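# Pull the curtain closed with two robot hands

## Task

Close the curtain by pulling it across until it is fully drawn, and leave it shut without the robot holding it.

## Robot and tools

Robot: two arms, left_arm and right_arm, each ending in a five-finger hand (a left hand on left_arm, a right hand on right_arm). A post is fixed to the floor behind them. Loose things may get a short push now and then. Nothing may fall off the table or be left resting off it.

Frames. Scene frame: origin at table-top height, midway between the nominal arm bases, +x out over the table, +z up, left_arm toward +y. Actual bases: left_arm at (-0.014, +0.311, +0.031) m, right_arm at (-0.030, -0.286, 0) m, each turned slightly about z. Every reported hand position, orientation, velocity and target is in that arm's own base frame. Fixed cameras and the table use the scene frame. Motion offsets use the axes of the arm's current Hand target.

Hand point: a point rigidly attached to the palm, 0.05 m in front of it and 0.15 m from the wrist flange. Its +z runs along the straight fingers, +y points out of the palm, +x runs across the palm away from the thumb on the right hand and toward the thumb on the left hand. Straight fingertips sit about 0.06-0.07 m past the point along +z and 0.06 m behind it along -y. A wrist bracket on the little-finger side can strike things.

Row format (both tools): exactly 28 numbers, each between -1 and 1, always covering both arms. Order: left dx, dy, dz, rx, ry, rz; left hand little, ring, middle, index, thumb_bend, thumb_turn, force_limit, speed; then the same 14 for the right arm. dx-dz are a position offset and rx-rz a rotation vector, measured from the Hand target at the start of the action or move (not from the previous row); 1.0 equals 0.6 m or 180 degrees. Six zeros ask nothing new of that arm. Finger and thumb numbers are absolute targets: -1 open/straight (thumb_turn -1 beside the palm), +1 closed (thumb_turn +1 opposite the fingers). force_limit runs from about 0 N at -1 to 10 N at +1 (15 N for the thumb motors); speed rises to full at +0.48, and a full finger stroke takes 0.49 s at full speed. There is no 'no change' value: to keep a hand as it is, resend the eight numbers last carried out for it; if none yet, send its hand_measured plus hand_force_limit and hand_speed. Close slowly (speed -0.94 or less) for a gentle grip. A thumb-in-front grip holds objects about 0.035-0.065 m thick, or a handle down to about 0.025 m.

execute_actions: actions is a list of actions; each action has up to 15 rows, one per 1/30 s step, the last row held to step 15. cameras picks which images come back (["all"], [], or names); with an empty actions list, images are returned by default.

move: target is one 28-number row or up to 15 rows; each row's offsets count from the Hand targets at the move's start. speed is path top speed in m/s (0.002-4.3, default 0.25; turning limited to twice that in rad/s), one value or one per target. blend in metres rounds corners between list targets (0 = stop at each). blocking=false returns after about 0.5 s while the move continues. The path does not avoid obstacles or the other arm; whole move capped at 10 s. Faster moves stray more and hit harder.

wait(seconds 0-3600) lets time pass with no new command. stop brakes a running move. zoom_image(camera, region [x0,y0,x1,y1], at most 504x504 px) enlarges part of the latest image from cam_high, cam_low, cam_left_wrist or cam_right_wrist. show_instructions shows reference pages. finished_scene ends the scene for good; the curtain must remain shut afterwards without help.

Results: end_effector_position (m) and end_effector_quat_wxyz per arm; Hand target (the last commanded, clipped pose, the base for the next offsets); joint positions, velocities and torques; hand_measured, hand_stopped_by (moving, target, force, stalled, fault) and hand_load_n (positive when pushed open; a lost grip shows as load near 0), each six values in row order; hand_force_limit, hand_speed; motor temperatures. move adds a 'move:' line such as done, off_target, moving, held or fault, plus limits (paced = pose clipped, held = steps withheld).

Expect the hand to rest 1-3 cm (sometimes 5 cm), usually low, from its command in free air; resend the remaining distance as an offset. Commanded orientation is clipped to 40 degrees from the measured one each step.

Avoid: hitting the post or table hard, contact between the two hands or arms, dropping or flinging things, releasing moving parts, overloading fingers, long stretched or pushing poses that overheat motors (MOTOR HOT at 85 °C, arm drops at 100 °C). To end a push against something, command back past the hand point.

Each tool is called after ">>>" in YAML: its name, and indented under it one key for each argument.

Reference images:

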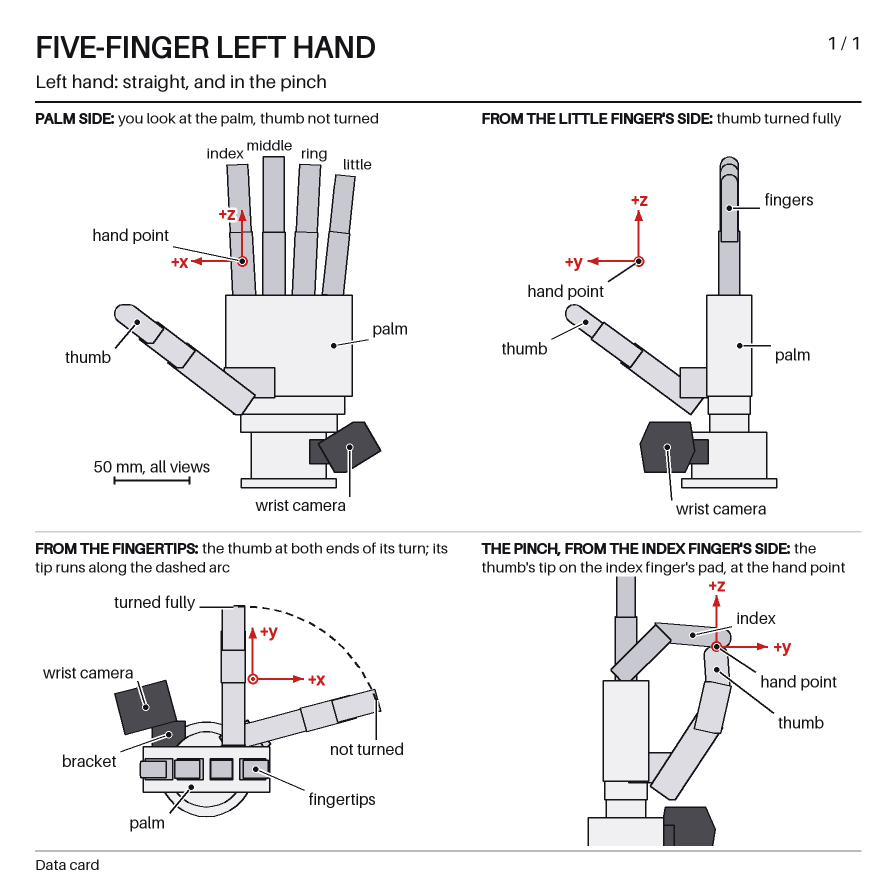

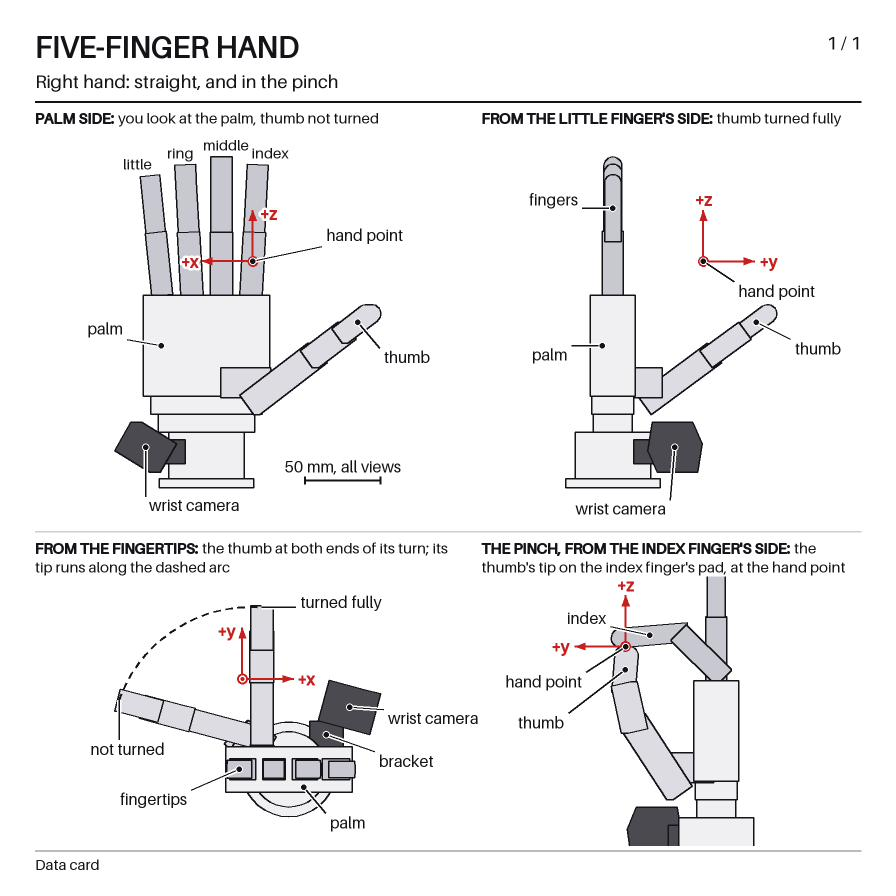

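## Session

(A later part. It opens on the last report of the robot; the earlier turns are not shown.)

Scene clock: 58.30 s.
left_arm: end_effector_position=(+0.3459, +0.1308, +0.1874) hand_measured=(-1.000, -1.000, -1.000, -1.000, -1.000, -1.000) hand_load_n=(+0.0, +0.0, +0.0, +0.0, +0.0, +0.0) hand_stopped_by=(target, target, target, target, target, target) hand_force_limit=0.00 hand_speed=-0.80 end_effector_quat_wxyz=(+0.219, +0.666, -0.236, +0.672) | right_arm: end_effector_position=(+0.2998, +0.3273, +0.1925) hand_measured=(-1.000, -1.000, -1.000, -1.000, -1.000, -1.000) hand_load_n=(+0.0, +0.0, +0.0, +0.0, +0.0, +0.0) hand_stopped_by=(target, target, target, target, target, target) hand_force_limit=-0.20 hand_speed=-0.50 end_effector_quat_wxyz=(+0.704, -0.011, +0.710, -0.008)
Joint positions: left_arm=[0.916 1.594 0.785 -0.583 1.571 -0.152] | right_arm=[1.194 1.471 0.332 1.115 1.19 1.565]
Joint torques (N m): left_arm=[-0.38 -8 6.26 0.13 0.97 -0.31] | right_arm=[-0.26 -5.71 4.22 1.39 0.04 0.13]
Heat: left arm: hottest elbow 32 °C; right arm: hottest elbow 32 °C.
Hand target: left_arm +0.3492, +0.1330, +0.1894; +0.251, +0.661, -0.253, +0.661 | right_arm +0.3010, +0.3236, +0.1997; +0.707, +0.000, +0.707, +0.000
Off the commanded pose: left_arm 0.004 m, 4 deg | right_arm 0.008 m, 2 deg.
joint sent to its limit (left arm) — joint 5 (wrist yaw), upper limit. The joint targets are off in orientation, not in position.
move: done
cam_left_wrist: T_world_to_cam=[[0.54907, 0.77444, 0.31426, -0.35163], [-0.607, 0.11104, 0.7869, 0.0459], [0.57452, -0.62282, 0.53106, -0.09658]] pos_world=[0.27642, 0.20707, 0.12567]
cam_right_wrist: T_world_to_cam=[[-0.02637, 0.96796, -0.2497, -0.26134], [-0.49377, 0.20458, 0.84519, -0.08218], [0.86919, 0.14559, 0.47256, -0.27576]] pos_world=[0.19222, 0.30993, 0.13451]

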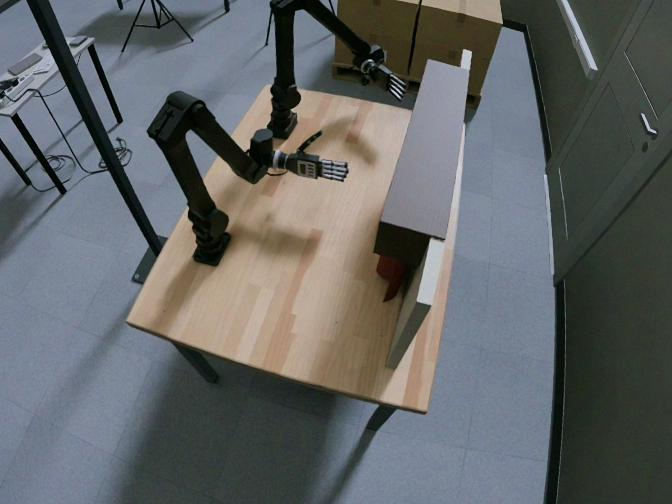

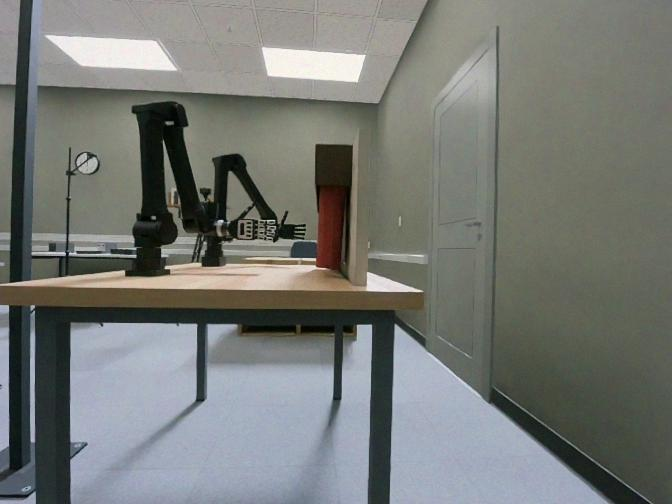

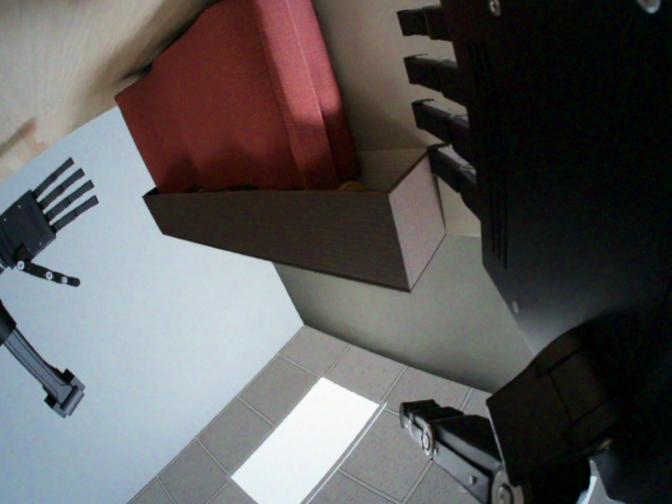

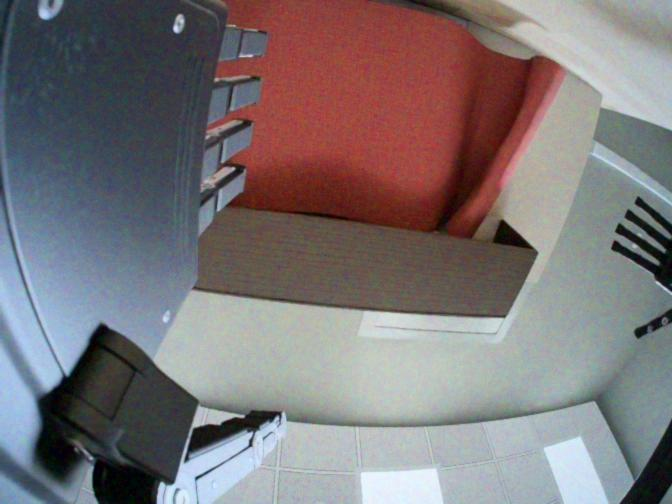

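>>> zoom_image:
  camera: "cam_right_wrist"
  region: [220, 0, 560, 300]

>>> zoom_image:
  camera: "cam_left_wrist"
  region: [100, 0, 440, 220]

>>> zoom_image:
  camera: "cam_low"
  region: [290, 130, 390, 300]

Scaled by 1.482 from the camera's image (finer frame: 960x720).

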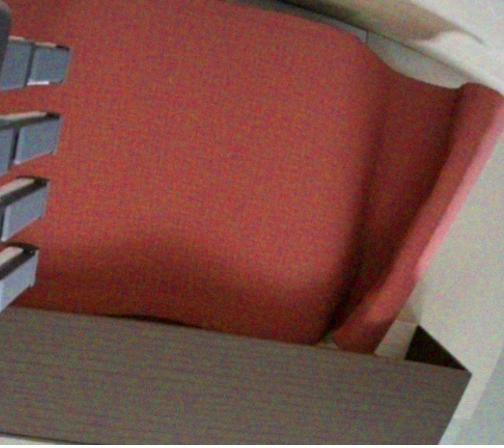

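Scaled by 1.482 from the camera's image (finer frame: 960x720).

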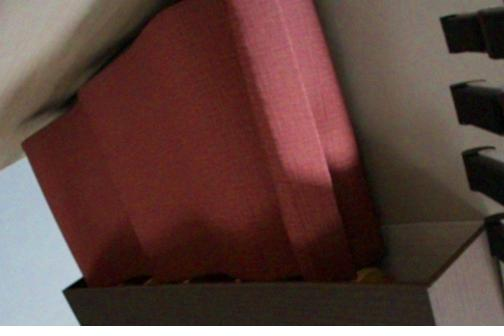

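Scaled by 2.965.

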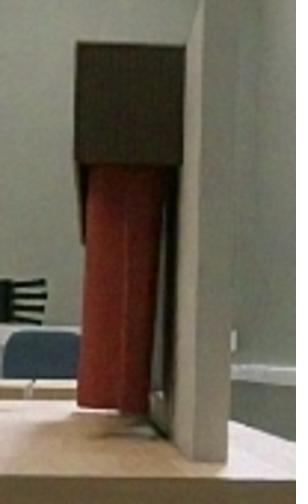

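>>> move:
  target:
    - [0.05,-0.032,-0.14,0,0,0,-1,-1,-1,-1,-1,-1,0,-0.8,-0.025,0.43,0.13,0,0,0,-1,-1,-1,-1,-1,1,-0.2,0]
    - [0.05,-0.032,-0.14,0,0,0,-1,-1,-1,-1,-1,-1,0,-0.8,-0.025,0.43,0.4,0,0,0,-1,-1,-1,-1,-1,1,-0.2,-0.6]
  speed: [0.2,0.08]
  cameras: ["cam_left_wrist","cam_right_wrist"]

Scene clock: 64.07 s.
left_arm: end_effector_position=(+0.3016, +0.2026, +0.2122) hand_measured=(-1.000, -1.000, -1.000, -1.000, -1.000, -1.000) hand_load_n=(+0.0, +0.0, +0.0, +0.0, +0.0, +0.0) hand_stopped_by=(target, target, target, target, target, target) hand_force_limit=0.00 hand_speed=-0.80 end_effector_quat_wxyz=(+0.142, +0.691, -0.148, +0.693) | right_arm: end_effector_position=(+0.5328, +0.5723, +0.2079) hand_measured=(-1.000, -1.000, -1.000, -1.000, -1.000, +1.000) hand_load_n=(+0.0, +0.0, +0.0, +0.0, +0.0, +0.0) hand_stopped_by=(target, target, target, target, target, target) hand_force_limit=-0.20 hand_speed=-0.60 end_effector_quat_wxyz=(+0.704, -0.007, +0.710, -0.007)
Joint positions: left_arm=[1.157 1.524 0.785 -0.657 1.571 -0.166] | right_arm=[0.987 2.044 1.313 0.715 0.987 1.565]
Joint torques (N m): left_arm=[0.5 -9.41 5.72 0.08 0.97 -0.27] | right_arm=[0.09 -14.15 10.69 0.73 0.02 0.13]
Heat: left arm: hottest elbow 32 °C; right arm: hottest elbow 32 °C.
Hand target: left_arm +0.2993, +0.2032, +0.2195; +0.251, +0.660, -0.253, +0.661 | right_arm +0.5411, +0.5814, +0.2148; +0.707, +0.000, +0.707, +0.000
Off the commanded pose: left_arm 0.008 m, 18 deg | right_arm 0.014 m, 1 deg.
joint sent to its limit (left arm) — joint 5 (wrist yaw), upper limit. The joint targets are off in orientation, not in position.
move: off_target (left_arm, right_arm); target 2's new numbers were sent with right_arm's hand 0.014 m and 1 deg from that target
cam_left_wrist: T_world_to_cam=[[0.3504, 0.88807, 0.29758, -0.35028], [-0.61067, -0.02428, 0.79152, 0.01912], [0.71015, -0.45907, 0.5338, -0.11421]] pos_world=[0.21552, 0.25911, 0.15007]
cam_right_wrist: T_world_to_cam=[[-0.02228, 0.97028, -0.24095, -0.49388], [-0.49299, 0.19901, 0.84697, -0.02791], [0.86975, 0.13766, 0.4739, -0.51737]] pos_world=[0.42522, 0.55598, 0.14982]

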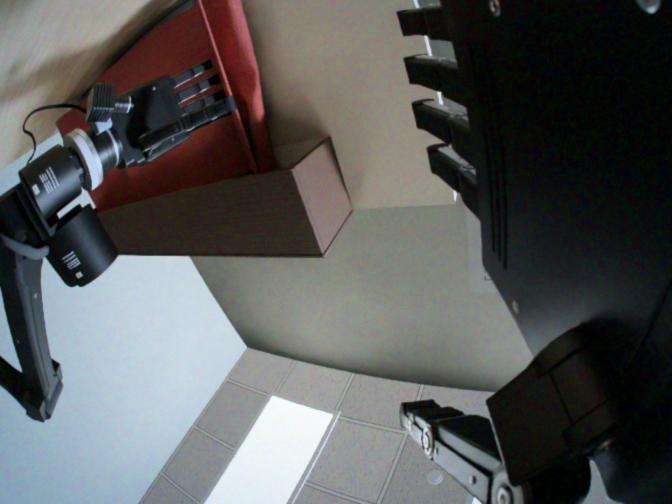

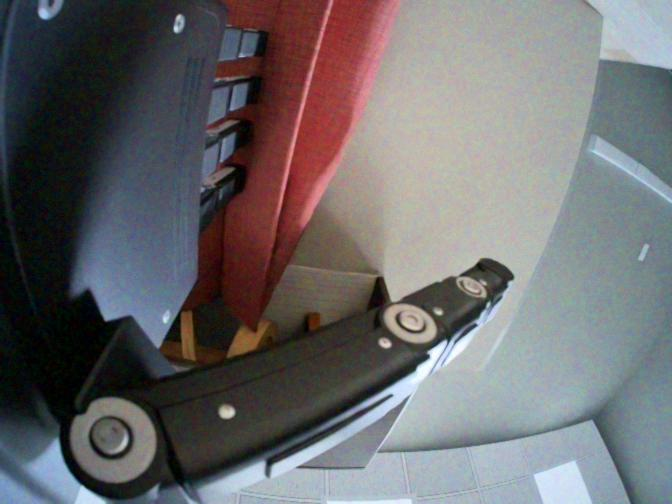

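>>> zoom_image:
  camera: "cam_right_wrist"
  region: [150, 0, 500, 400]

Scaled by 1.260 from the camera's image (finer frame: 960x720).

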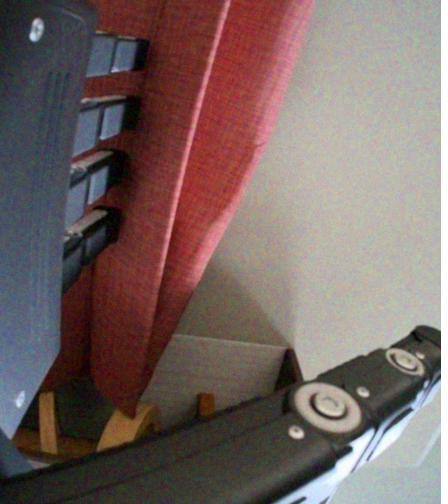

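>>> move:
  target:
    - [0,0,0,0,0,0,-1,-1,-1,-1,-1,-1,0,-0.8,0,0,0.01,0,0,0,0.1,0.1,0.1,0.1,-0.1,1,-0.2,-0.6]
  speed: 0.05
  cameras: ["cam_left_wrist","cam_right_wrist"]

>>> zoom_image:
  camera: "cam_right_wrist"
  region: [150, 0, 500, 400]

Scene clock: 66.33 s.
left_arm: end_effector_position=(+0.3016, +0.2026, +0.2122) hand_measured=(-1.000, -1.000, -1.000, -1.000, -1.000, -1.000) hand_load_n=(+0.0, +0.0, +0.0, +0.0, +0.0, +0.0) hand_stopped_by=(target, target, target, target, target, target) hand_force_limit=0.00 hand_speed=-0.80 end_effector_quat_wxyz=(+0.142, +0.691, -0.148, +0.693) | right_arm: end_effector_position=(+0.5392, +0.5726, +0.2092) hand_measured=(+0.100, +0.100, +0.100, +0.100, -0.100, +1.000) hand_load_n=(-0.5, +0.0, +0.5, +1.0, +0.5, +0.0) hand_stopped_by=(target, target, target, target, target, target) hand_force_limit=-0.20 hand_speed=-0.60 end_effector_quat_wxyz=(+0.704, -0.005, +0.710, -0.006)
Joint positions: left_arm=[1.157 1.524 0.785 -0.657 1.571 -0.166] | right_arm=[0.979 2.051 1.327 0.711 0.98 1.565]
Joint torques (N m): left_arm=[0.56 -9.58 5.72 0.08 0.96 -0.26] | right_arm=[0.03 -14.33 10.59 0.72 -0.03 0.14]
Heat: left arm: hottest elbow 32 °C; right arm: hottest elbow 33 °C.
Hand target: left_arm +0.2993, +0.2032, +0.2195; +0.251, +0.660, -0.253, +0.661 | right_arm +0.5471, +0.5814, +0.2151; +0.707, +0.000, +0.707, +0.000
Off the commanded pose: left_arm 0.008 m, 18 deg | right_arm 0.013 m, 1 deg.
joint sent to its limit (left arm) — joint 5 (wrist yaw), upper limit. The joint targets are off in orientation, not in position.
move: off_target (right_arm)
cam_left_wrist: T_world_to_cam=[[0.3504, 0.88807, 0.29758, -0.35028], [-0.61067, -0.02428, 0.79152, 0.01912], [0.71015, -0.45907, 0.5338, -0.11421]] pos_world=[0.21552, 0.25911, 0.15007]
cam_right_wrist: T_world_to_cam=[[-0.02079, 0.97092, -0.23851, -0.49546], [-0.49411, 0.19742, 0.84669, -0.0243], [0.86915, 0.13545, 0.47563, -0.52227]] pos_world=[0.43163, 0.55659, 0.15081]

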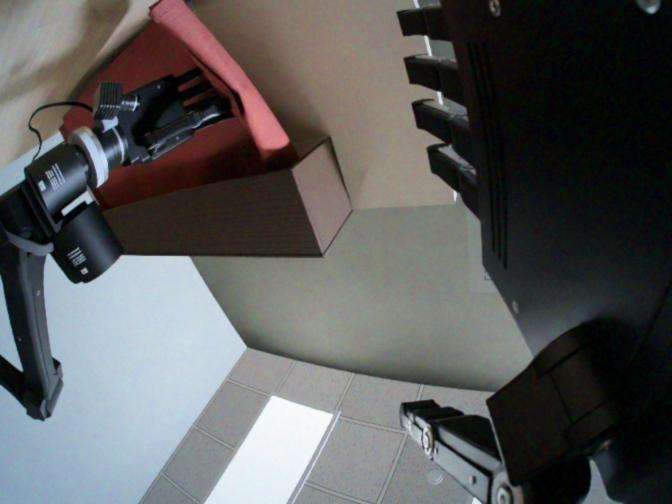

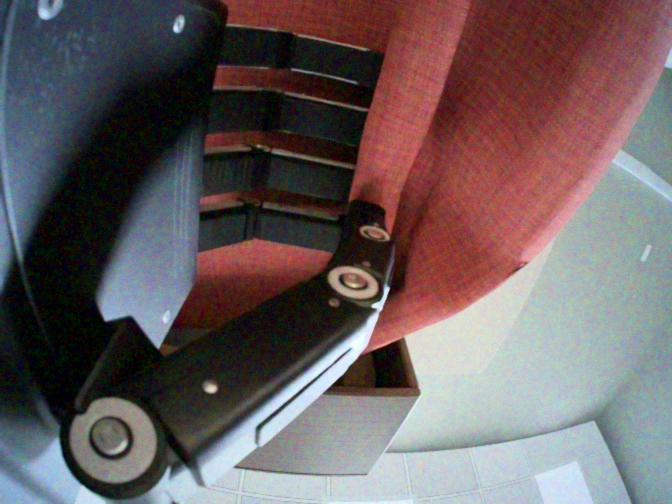

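Scaled by 1.260 from the camera's image (finer frame: 960x720).

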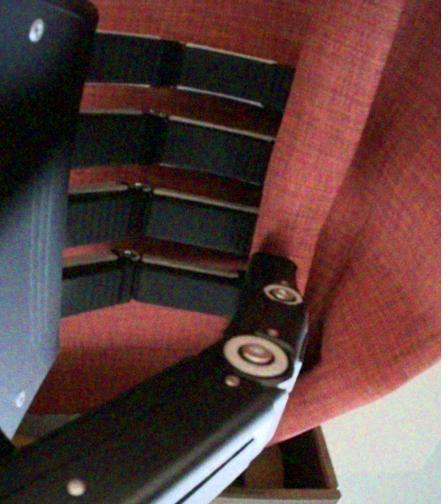

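>>> move:
  target:
    - [0,0,0,0,0,0,-1,-1,-1,-1,-1,-1,0,-0.8,0,0,0,0,0,0,0.4,0.4,0.4,0.4,0.05,1,-0.4,-0.8]
    - [0,0,0,0,0,0,-1,-1,-1,-1,-1,-1,0,-0.8,0,0.06,0,0,0,0,0.4,0.4,0.4,0.4,0.05,1,-0.4,-0.8]
  speed: 0.05
  cameras: ["cam_left_wrist","cam_right_wrist"]

>>> zoom_image:
  camera: "cam_left_wrist"
  region: [60, 0, 360, 280]

Scene clock: 68.63 s.
left_arm: end_effector_position=(+0.3016, +0.2026, +0.2122) hand_measured=(-1.000, -1.000, -1.000, -1.000, -1.000, -1.000) hand_load_n=(+0.0, +0.0, +0.0, +0.0, +0.0, +0.0) hand_stopped_by=(target, target, target, target, target, target) hand_force_limit=0.00 hand_speed=-0.80 end_effector_quat_wxyz=(+0.142, +0.691, -0.148, +0.693) | right_arm: end_effector_position=(+0.5466, +0.6017, +0.2093) hand_measured=(+0.400, +0.400, +0.208, +0.190, +0.050, +1.000) hand_load_n=(+0.0, +0.0, +0.0, +0.5, +0.0, -0.5) hand_stopped_by=(target, target, force, force, target, target) hand_force_limit=-0.40 hand_speed=-0.80 end_effector_quat_wxyz=(+0.705, -0.001, +0.710, -0.010)
Joint positions: left_arm=[1.157 1.524 0.785 -0.657 1.571 -0.166] | right_arm=[0.997 2.11 1.436 0.661 1.01 1.566]
Joint torques (N m): left_arm=[0.56 -9.52 5.72 0.03 0.95 -0.27] | right_arm=[1.26 -14.56 11.04 0.65 0.02 0.14]
Heat: left arm: hottest elbow 32 °C; right arm: hottest elbow 33 °C.
Hand target: left_arm +0.2993, +0.2032, +0.2195; +0.251, +0.660, -0.253, +0.661 | right_arm +0.5471, +0.6175, +0.2150; +0.707, +0.000, +0.707, +0.000
Off the commanded pose: left_arm 0.008 m, 18 deg | right_arm 0.017 m, 1 deg.
joint sent to its limit (left arm) — joint 5 (wrist yaw), upper limit. The joint targets are off in orientation, not in position.
move: off_target (right_arm)
cam_left_wrist: T_world_to_cam=[[0.3504, 0.88807, 0.29758, -0.35028], [-0.61067, -0.02428, 0.79152, 0.01912], [0.71015, -0.45907, 0.5338, -0.11421]] pos_world=[0.21552, 0.25911, 0.15007]
cam_right_wrist: T_world_to_cam=[[-0.00994, 0.97113, -0.23833, -0.52958], [-0.49216, 0.20272, 0.84657, -0.03075], [0.87045, 0.12571, 0.47594, -0.52758]] pos_world=[0.43884, 0.58685, 0.15091]

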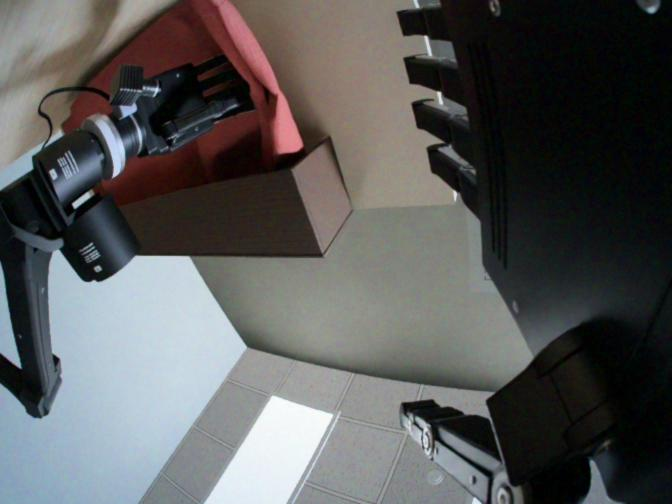

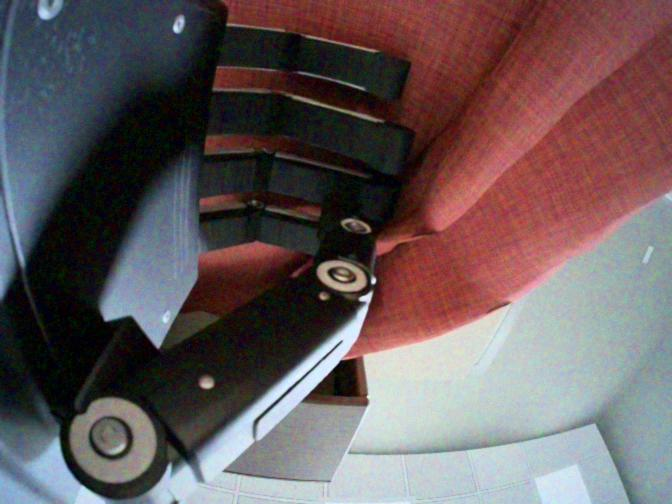

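Scaled by 1.680 from the camera's image (finer frame: 960x720).

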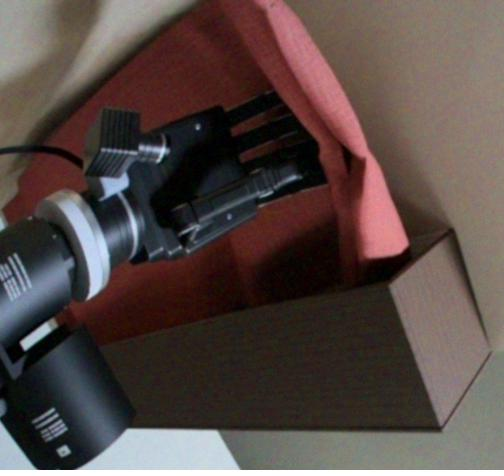

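>>> move:
  target:
    - [0,0,0,0,0,0,-1,-1,-1,-1,-1,-1,0,-0.8,0,0,0,0,0,0,-0.2,-0.2,-0.2,-0.2,-1,1,-0.4,-0.8]
    - [0,0,0,0,0,0,-1,-1,-1,-1,-1,-1,0,-0.8,0,0,0,0,0,0,-1,-1,-1,-1,-1,1,-0.4,-0.8]
    - [0,0,0,0,0,0,-1,-1,-1,-1,-1,-1,0,-0.8,0,-0.02,-0.25,0,0,0,-1,-1,-1,-1,-1,1,-0.4,-0.8]
  speed: 0.08
  cameras: ["all"]

>>> zoom_image:
  camera: "cam_right_wrist"
  region: [180, 50, 530, 400]

>>> zoom_image:
  camera: "cam_left_wrist"
  region: [60, 0, 360, 280]

Scene clock: 77.27 s.
left_arm: end_effector_position=(+0.3016, +0.2026, +0.2122) hand_measured=(-1.000, -1.000, -1.000, -1.000, -1.000, -1.000) hand_load_n=(+0.0, +0.0, +0.0, +0.0, +0.0, +0.0) hand_stopped_by=(target, target, target, target, target, target) hand_force_limit=0.00 hand_speed=-0.80 end_effector_quat_wxyz=(+0.142, +0.691, -0.148, +0.693) | right_arm: end_effector_position=(+0.3998, +0.6087, +0.1965) hand_measured=(-1.000, -1.000, -1.000, -1.000, -1.000, +1.000) hand_load_n=(+0.0, +0.0, +0.0, +0.0, +0.0, +0.0) hand_stopped_by=(target, target, target, target, target, target) hand_force_limit=-0.40 hand_speed=-0.80 end_effector_quat_wxyz=(+0.702, -0.014, +0.712, -0.014)
Joint positions: left_arm=[1.157 1.524 0.785 -0.657 1.571 -0.166] | right_arm=[1.213 2.004 1.212 0.755 1.214 1.566]
Joint torques (N m): left_arm=[0.38 -9.7 5.71 0.03 0.96 -0.27] | right_arm=[0.5 -16.67 6.17 1.57 0.19 0.14]
Heat: left arm: hottest elbow 31 °C; right arm: hottest elbow 34 °C.
Hand target: left_arm +0.2993, +0.2032, +0.2195; +0.251, +0.660, -0.253, +0.661 | right_arm +0.3971, +0.6055, +0.2149; +0.707, +0.000, +0.707, +0.000
Off the commanded pose: left_arm 0.008 m, 18 deg | right_arm 0.019 m, 2 deg.
joint sent to its limit (left arm) — joint 5 (wrist yaw), upper limit. The joint targets are off in orientation, not in position.
move: off_target (right_arm); target 2's new numbers were sent with right_arm's hand 0.017 m and 1 deg from that target
cam_left_wrist: T_world_to_cam=[[0.3504, 0.88807, 0.29758, -0.35028], [-0.61067, -0.02428, 0.79152, 0.01912], [0.71015, -0.45907, 0.5338, -0.11421]] pos_world=[0.21552, 0.25911, 0.15007]
cam_right_wrist: T_world_to_cam=[[-0.02266, 0.96501, -0.26121, -0.52764], [-0.4894, 0.21713, 0.8446, -0.10307], [0.87177, 0.14697, 0.46736, -0.40654]] pos_world=[0.29201, 0.59132, 0.13923]

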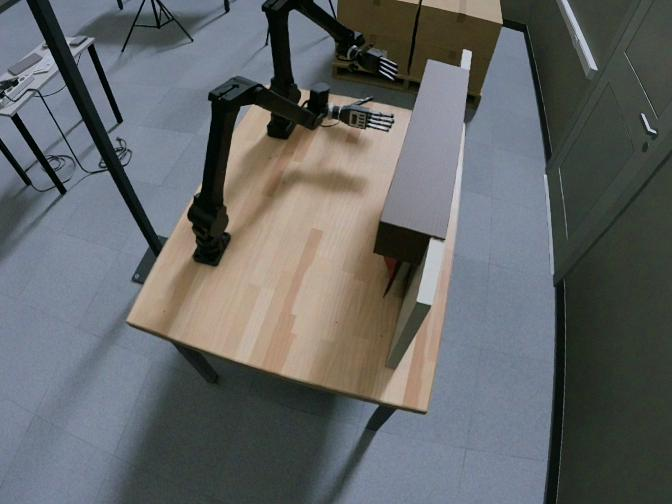

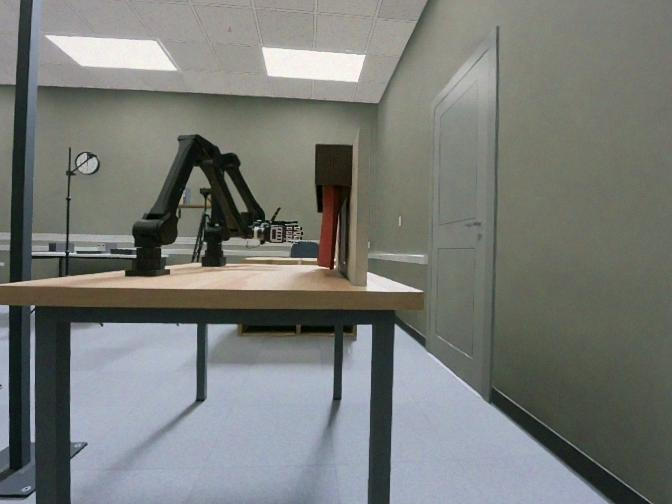

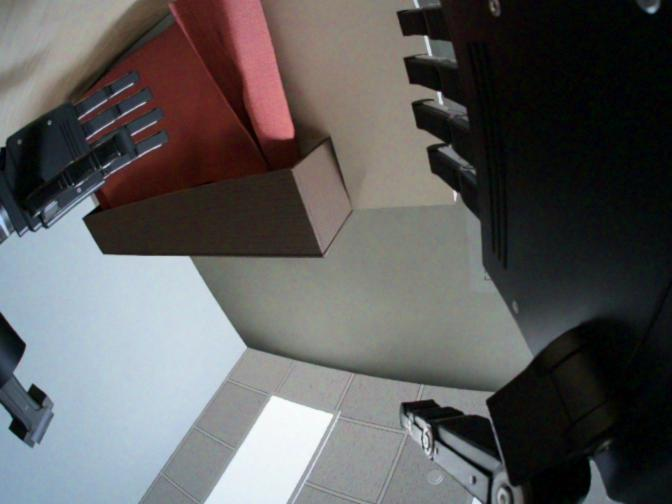

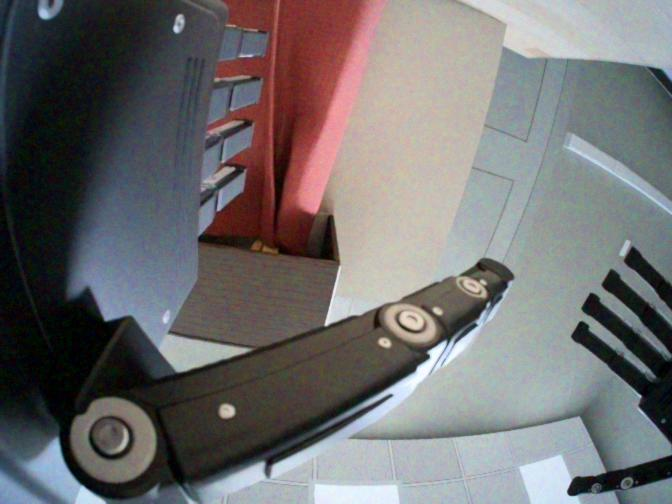

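Scaled by 1.440 from the camera's image (finer frame: 960x720).

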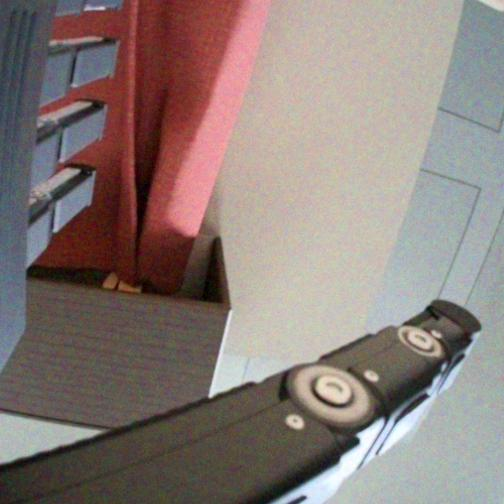

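Scaled by 1.680 from the camera's image (finer frame: 960x720).

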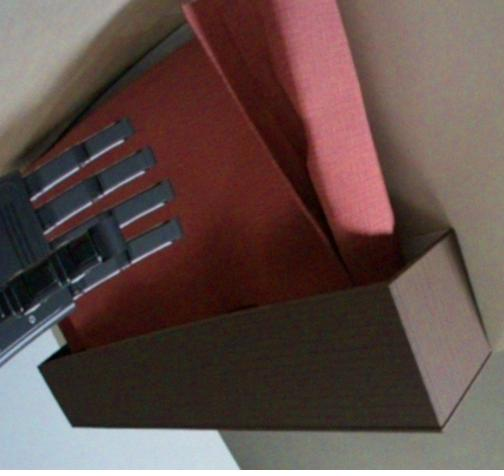

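>>> move:
  target:
    - [0,0,0,0,0,0,-1,-1,-1,-1,-1,-1,0,-0.8,0.08,-0.5,-0.2,0,0,0,-1,-1,-1,-1,-1,-1,-0.4,-0.5]
    - [0,0,0,0,0,0,-1,-1,-1,-1,-1,-1,0,-0.8,0.08,-0.95,-0.2,0,0,0,-1,-1,-1,-1,-1,-1,-0.4,-0.5]
  speed: 0.25
  blend: [0.03,0]
  cameras: ["all"]

>>> zoom_image:
  camera: "cam_right_wrist"
  region: [200, 0, 600, 400]

>>> zoom_image:
  camera: "cam_left_wrist"
  region: [60, 0, 360, 280]

Scene clock: 80.03 s.
left_arm: end_effector_position=(+0.3016, +0.2026, +0.2122) hand_measured=(-1.000, -1.000, -1.000, -1.000, -1.000, -1.000) hand_load_n=(+0.0, +0.0, +0.0, +0.0, +0.0, +0.0) hand_stopped_by=(target, target, target, target, target, target) hand_force_limit=0.00 hand_speed=-0.80 end_effector_quat_wxyz=(+0.142, +0.691, -0.148, +0.693) | right_arm: end_effector_position=(+0.2740, +0.2323, +0.1585) hand_measured=(-1.000, -1.000, -1.000, -1.000, -1.000, -1.000) hand_load_n=(+0.0, +0.0, +0.0, +0.0, +0.0, -0.5) hand_stopped_by=(target, target, target, target, target, target) hand_force_limit=-0.40 hand_speed=-0.50 end_effector_quat_wxyz=(+0.702, -0.012, +0.712, -0.007)
Joint positions: left_arm=[1.157 1.524 0.785 -0.657 1.571 -0.166] | right_arm=[1.134 1.495 0.063 1.398 1.126 1.575]
Joint torques (N m): left_arm=[0.56 -9.41 5.74 0.06 0.97 -0.27] | right_arm=[0.85 -1.55 3.62 0.64 0.12 0.07]
Heat: left arm: hottest elbow 31 °C; right arm: hottest elbow 34 °C.
Hand target: left_arm +0.2993, +0.2032, +0.2195; +0.251, +0.660, -0.253, +0.661 | right_arm +0.2752, +0.2397, +0.1574; +0.701, -0.016, +0.713, -0.006 (not the last commanded pose)
Off the commanded pose: left_arm 0.008 m, 18 deg | right_arm 0.197 m, 2 deg.
joint sent to its limit (left arm) — joint 5 (wrist yaw), upper limit. The joint targets are off in orientation, not in position.
move: held (right_arm; a check stopped the path); path passed 1 of 2 targets; limits=held
pose unreachable (right arm): on one or more control steps of this call, first in action 0 (counted from 0), this arm could not follow its commanded pose, so it was not sent that pose on those steps. It may still have moved: this result reports where it is.
cause: moving toward the commanded pose would bring two parts of the arm too close to each other (joints 2 (shoulder) and 3 (elbow) lie between them).
cam_left_wrist: T_world_to_cam=[[0.3504, 0.88807, 0.29758, -0.35028], [-0.61067, -0.02428, 0.79152, 0.01912], [0.71015, -0.45907, 0.5338, -0.11421]] pos_world=[0.21552, 0.25911, 0.15007]
cam_right_wrist: T_world_to_cam=[[-0.03102, 0.96808, -0.24872, -0.17755], [-0.48949, 0.20225, 0.84823, -0.04791], [0.87145, 0.14806, 0.46759, -0.22383]] pos_world=[0.1661, 0.21471, 0.10114]

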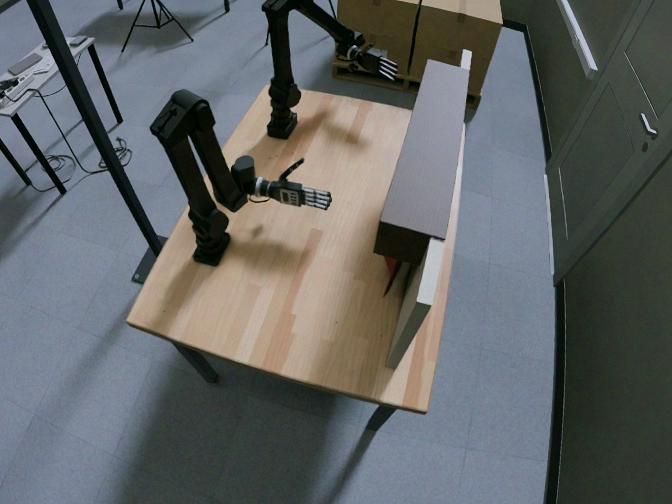

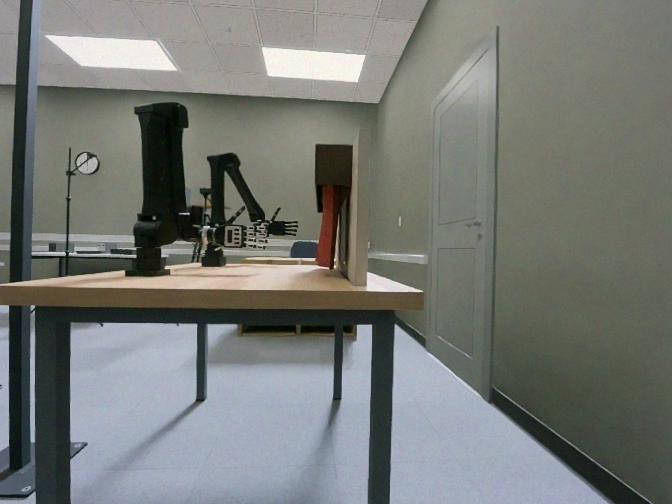

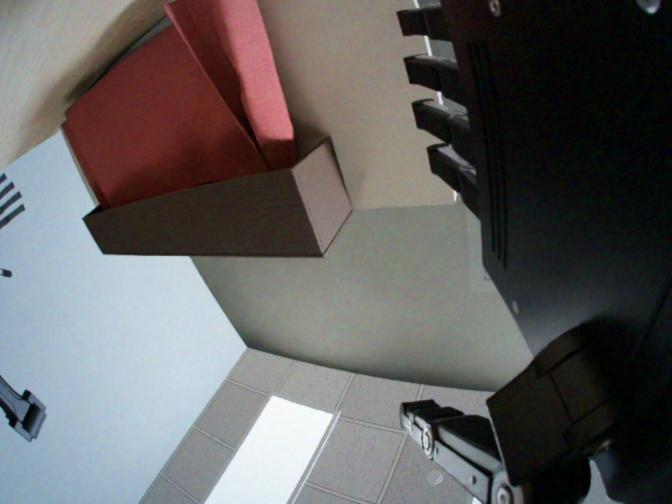

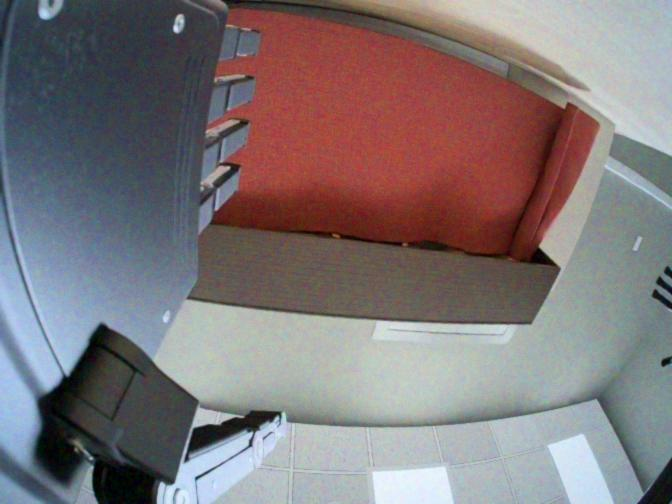

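Scaled by 1.260 from the camera's image (finer frame: 960x720).

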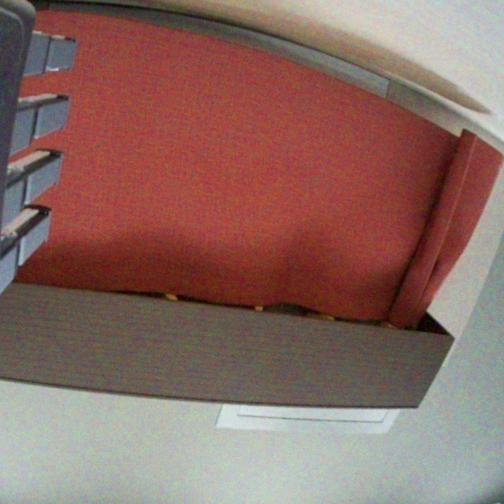

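Scaled by 1.680 from the camera's image (finer frame: 960x720).

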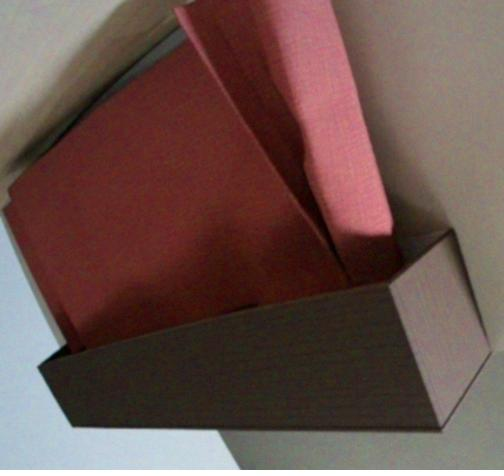

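>>> wait:
  seconds: 1.5
  cameras: ["cam_left_wrist"]

Scene clock: 81.63 s.
left_arm: end_effector_position=(+0.3016, +0.2026, +0.2122) hand_measured=(-1.000, -1.000, -1.000, -1.000, -1.000, -1.000) hand_load_n=(+0.0, +0.0, +0.0, -0.5, +0.0, +0.0) hand_stopped_by=(target, target, target, target, target, target) hand_force_limit=0.00 hand_speed=-0.80 end_effector_quat_wxyz=(+0.142, +0.691, -0.148, +0.693) | right_arm: end_effector_position=(+0.2740, +0.2323, +0.1585) hand_measured=(-1.000, -1.000, -1.000, -1.000, -1.000, -1.000) hand_load_n=(+0.0, +0.5, +0.0, +0.0, -0.5, +0.0) hand_stopped_by=(target, target, target, target, target, target) hand_force_limit=-0.40 hand_speed=-0.50 end_effector_quat_wxyz=(+0.702, -0.012, +0.712, -0.007)
Joint positions: left_arm=[1.157 1.524 0.785 -0.657 1.571 -0.166] | right_arm=[1.134 1.495 0.063 1.398 1.126 1.575]
Joint torques (N m): left_arm=[0.44 -9.47 5.72 0.05 0.97 -0.26] | right_arm=[0.91 -1.55 3.62 0.62 0.12 0.07]
Heat: left arm: hottest elbow 31 °C; right arm: hottest elbow 33 °C.
Hand target: left_arm +0.2993, +0.2032, +0.2195; +0.251, +0.660, -0.253, +0.661 | right_arm +0.2752, +0.2397, +0.1574; +0.701, -0.016, +0.713, -0.006 (not the last commanded pose)
Off the commanded pose: left_arm 0.008 m, 18 deg | right_arm 0.197 m, 2 deg.
wait: 1.50 s; at rest by 0.07 s
cam_left_wrist: T_world_to_cam=[[0.3504, 0.88807, 0.29758, -0.35028], [-0.61067, -0.02428, 0.79152, 0.01912], [0.71015, -0.45907, 0.5338, -0.11421]] pos_world=[0.21552, 0.25911, 0.15007]

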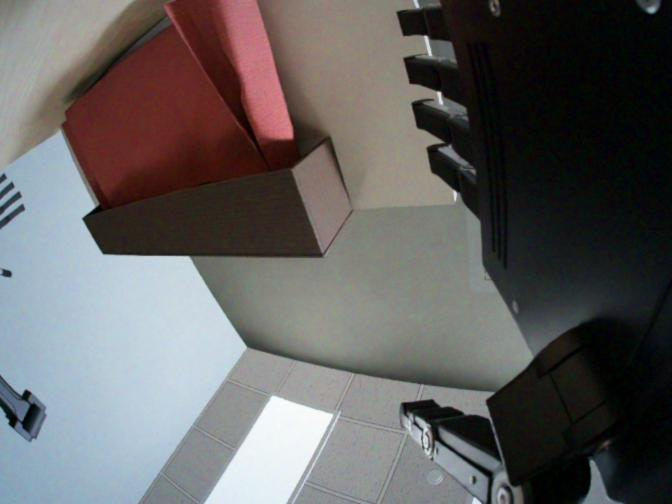

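>>> finished_scene:

The scene is finished: the task was done.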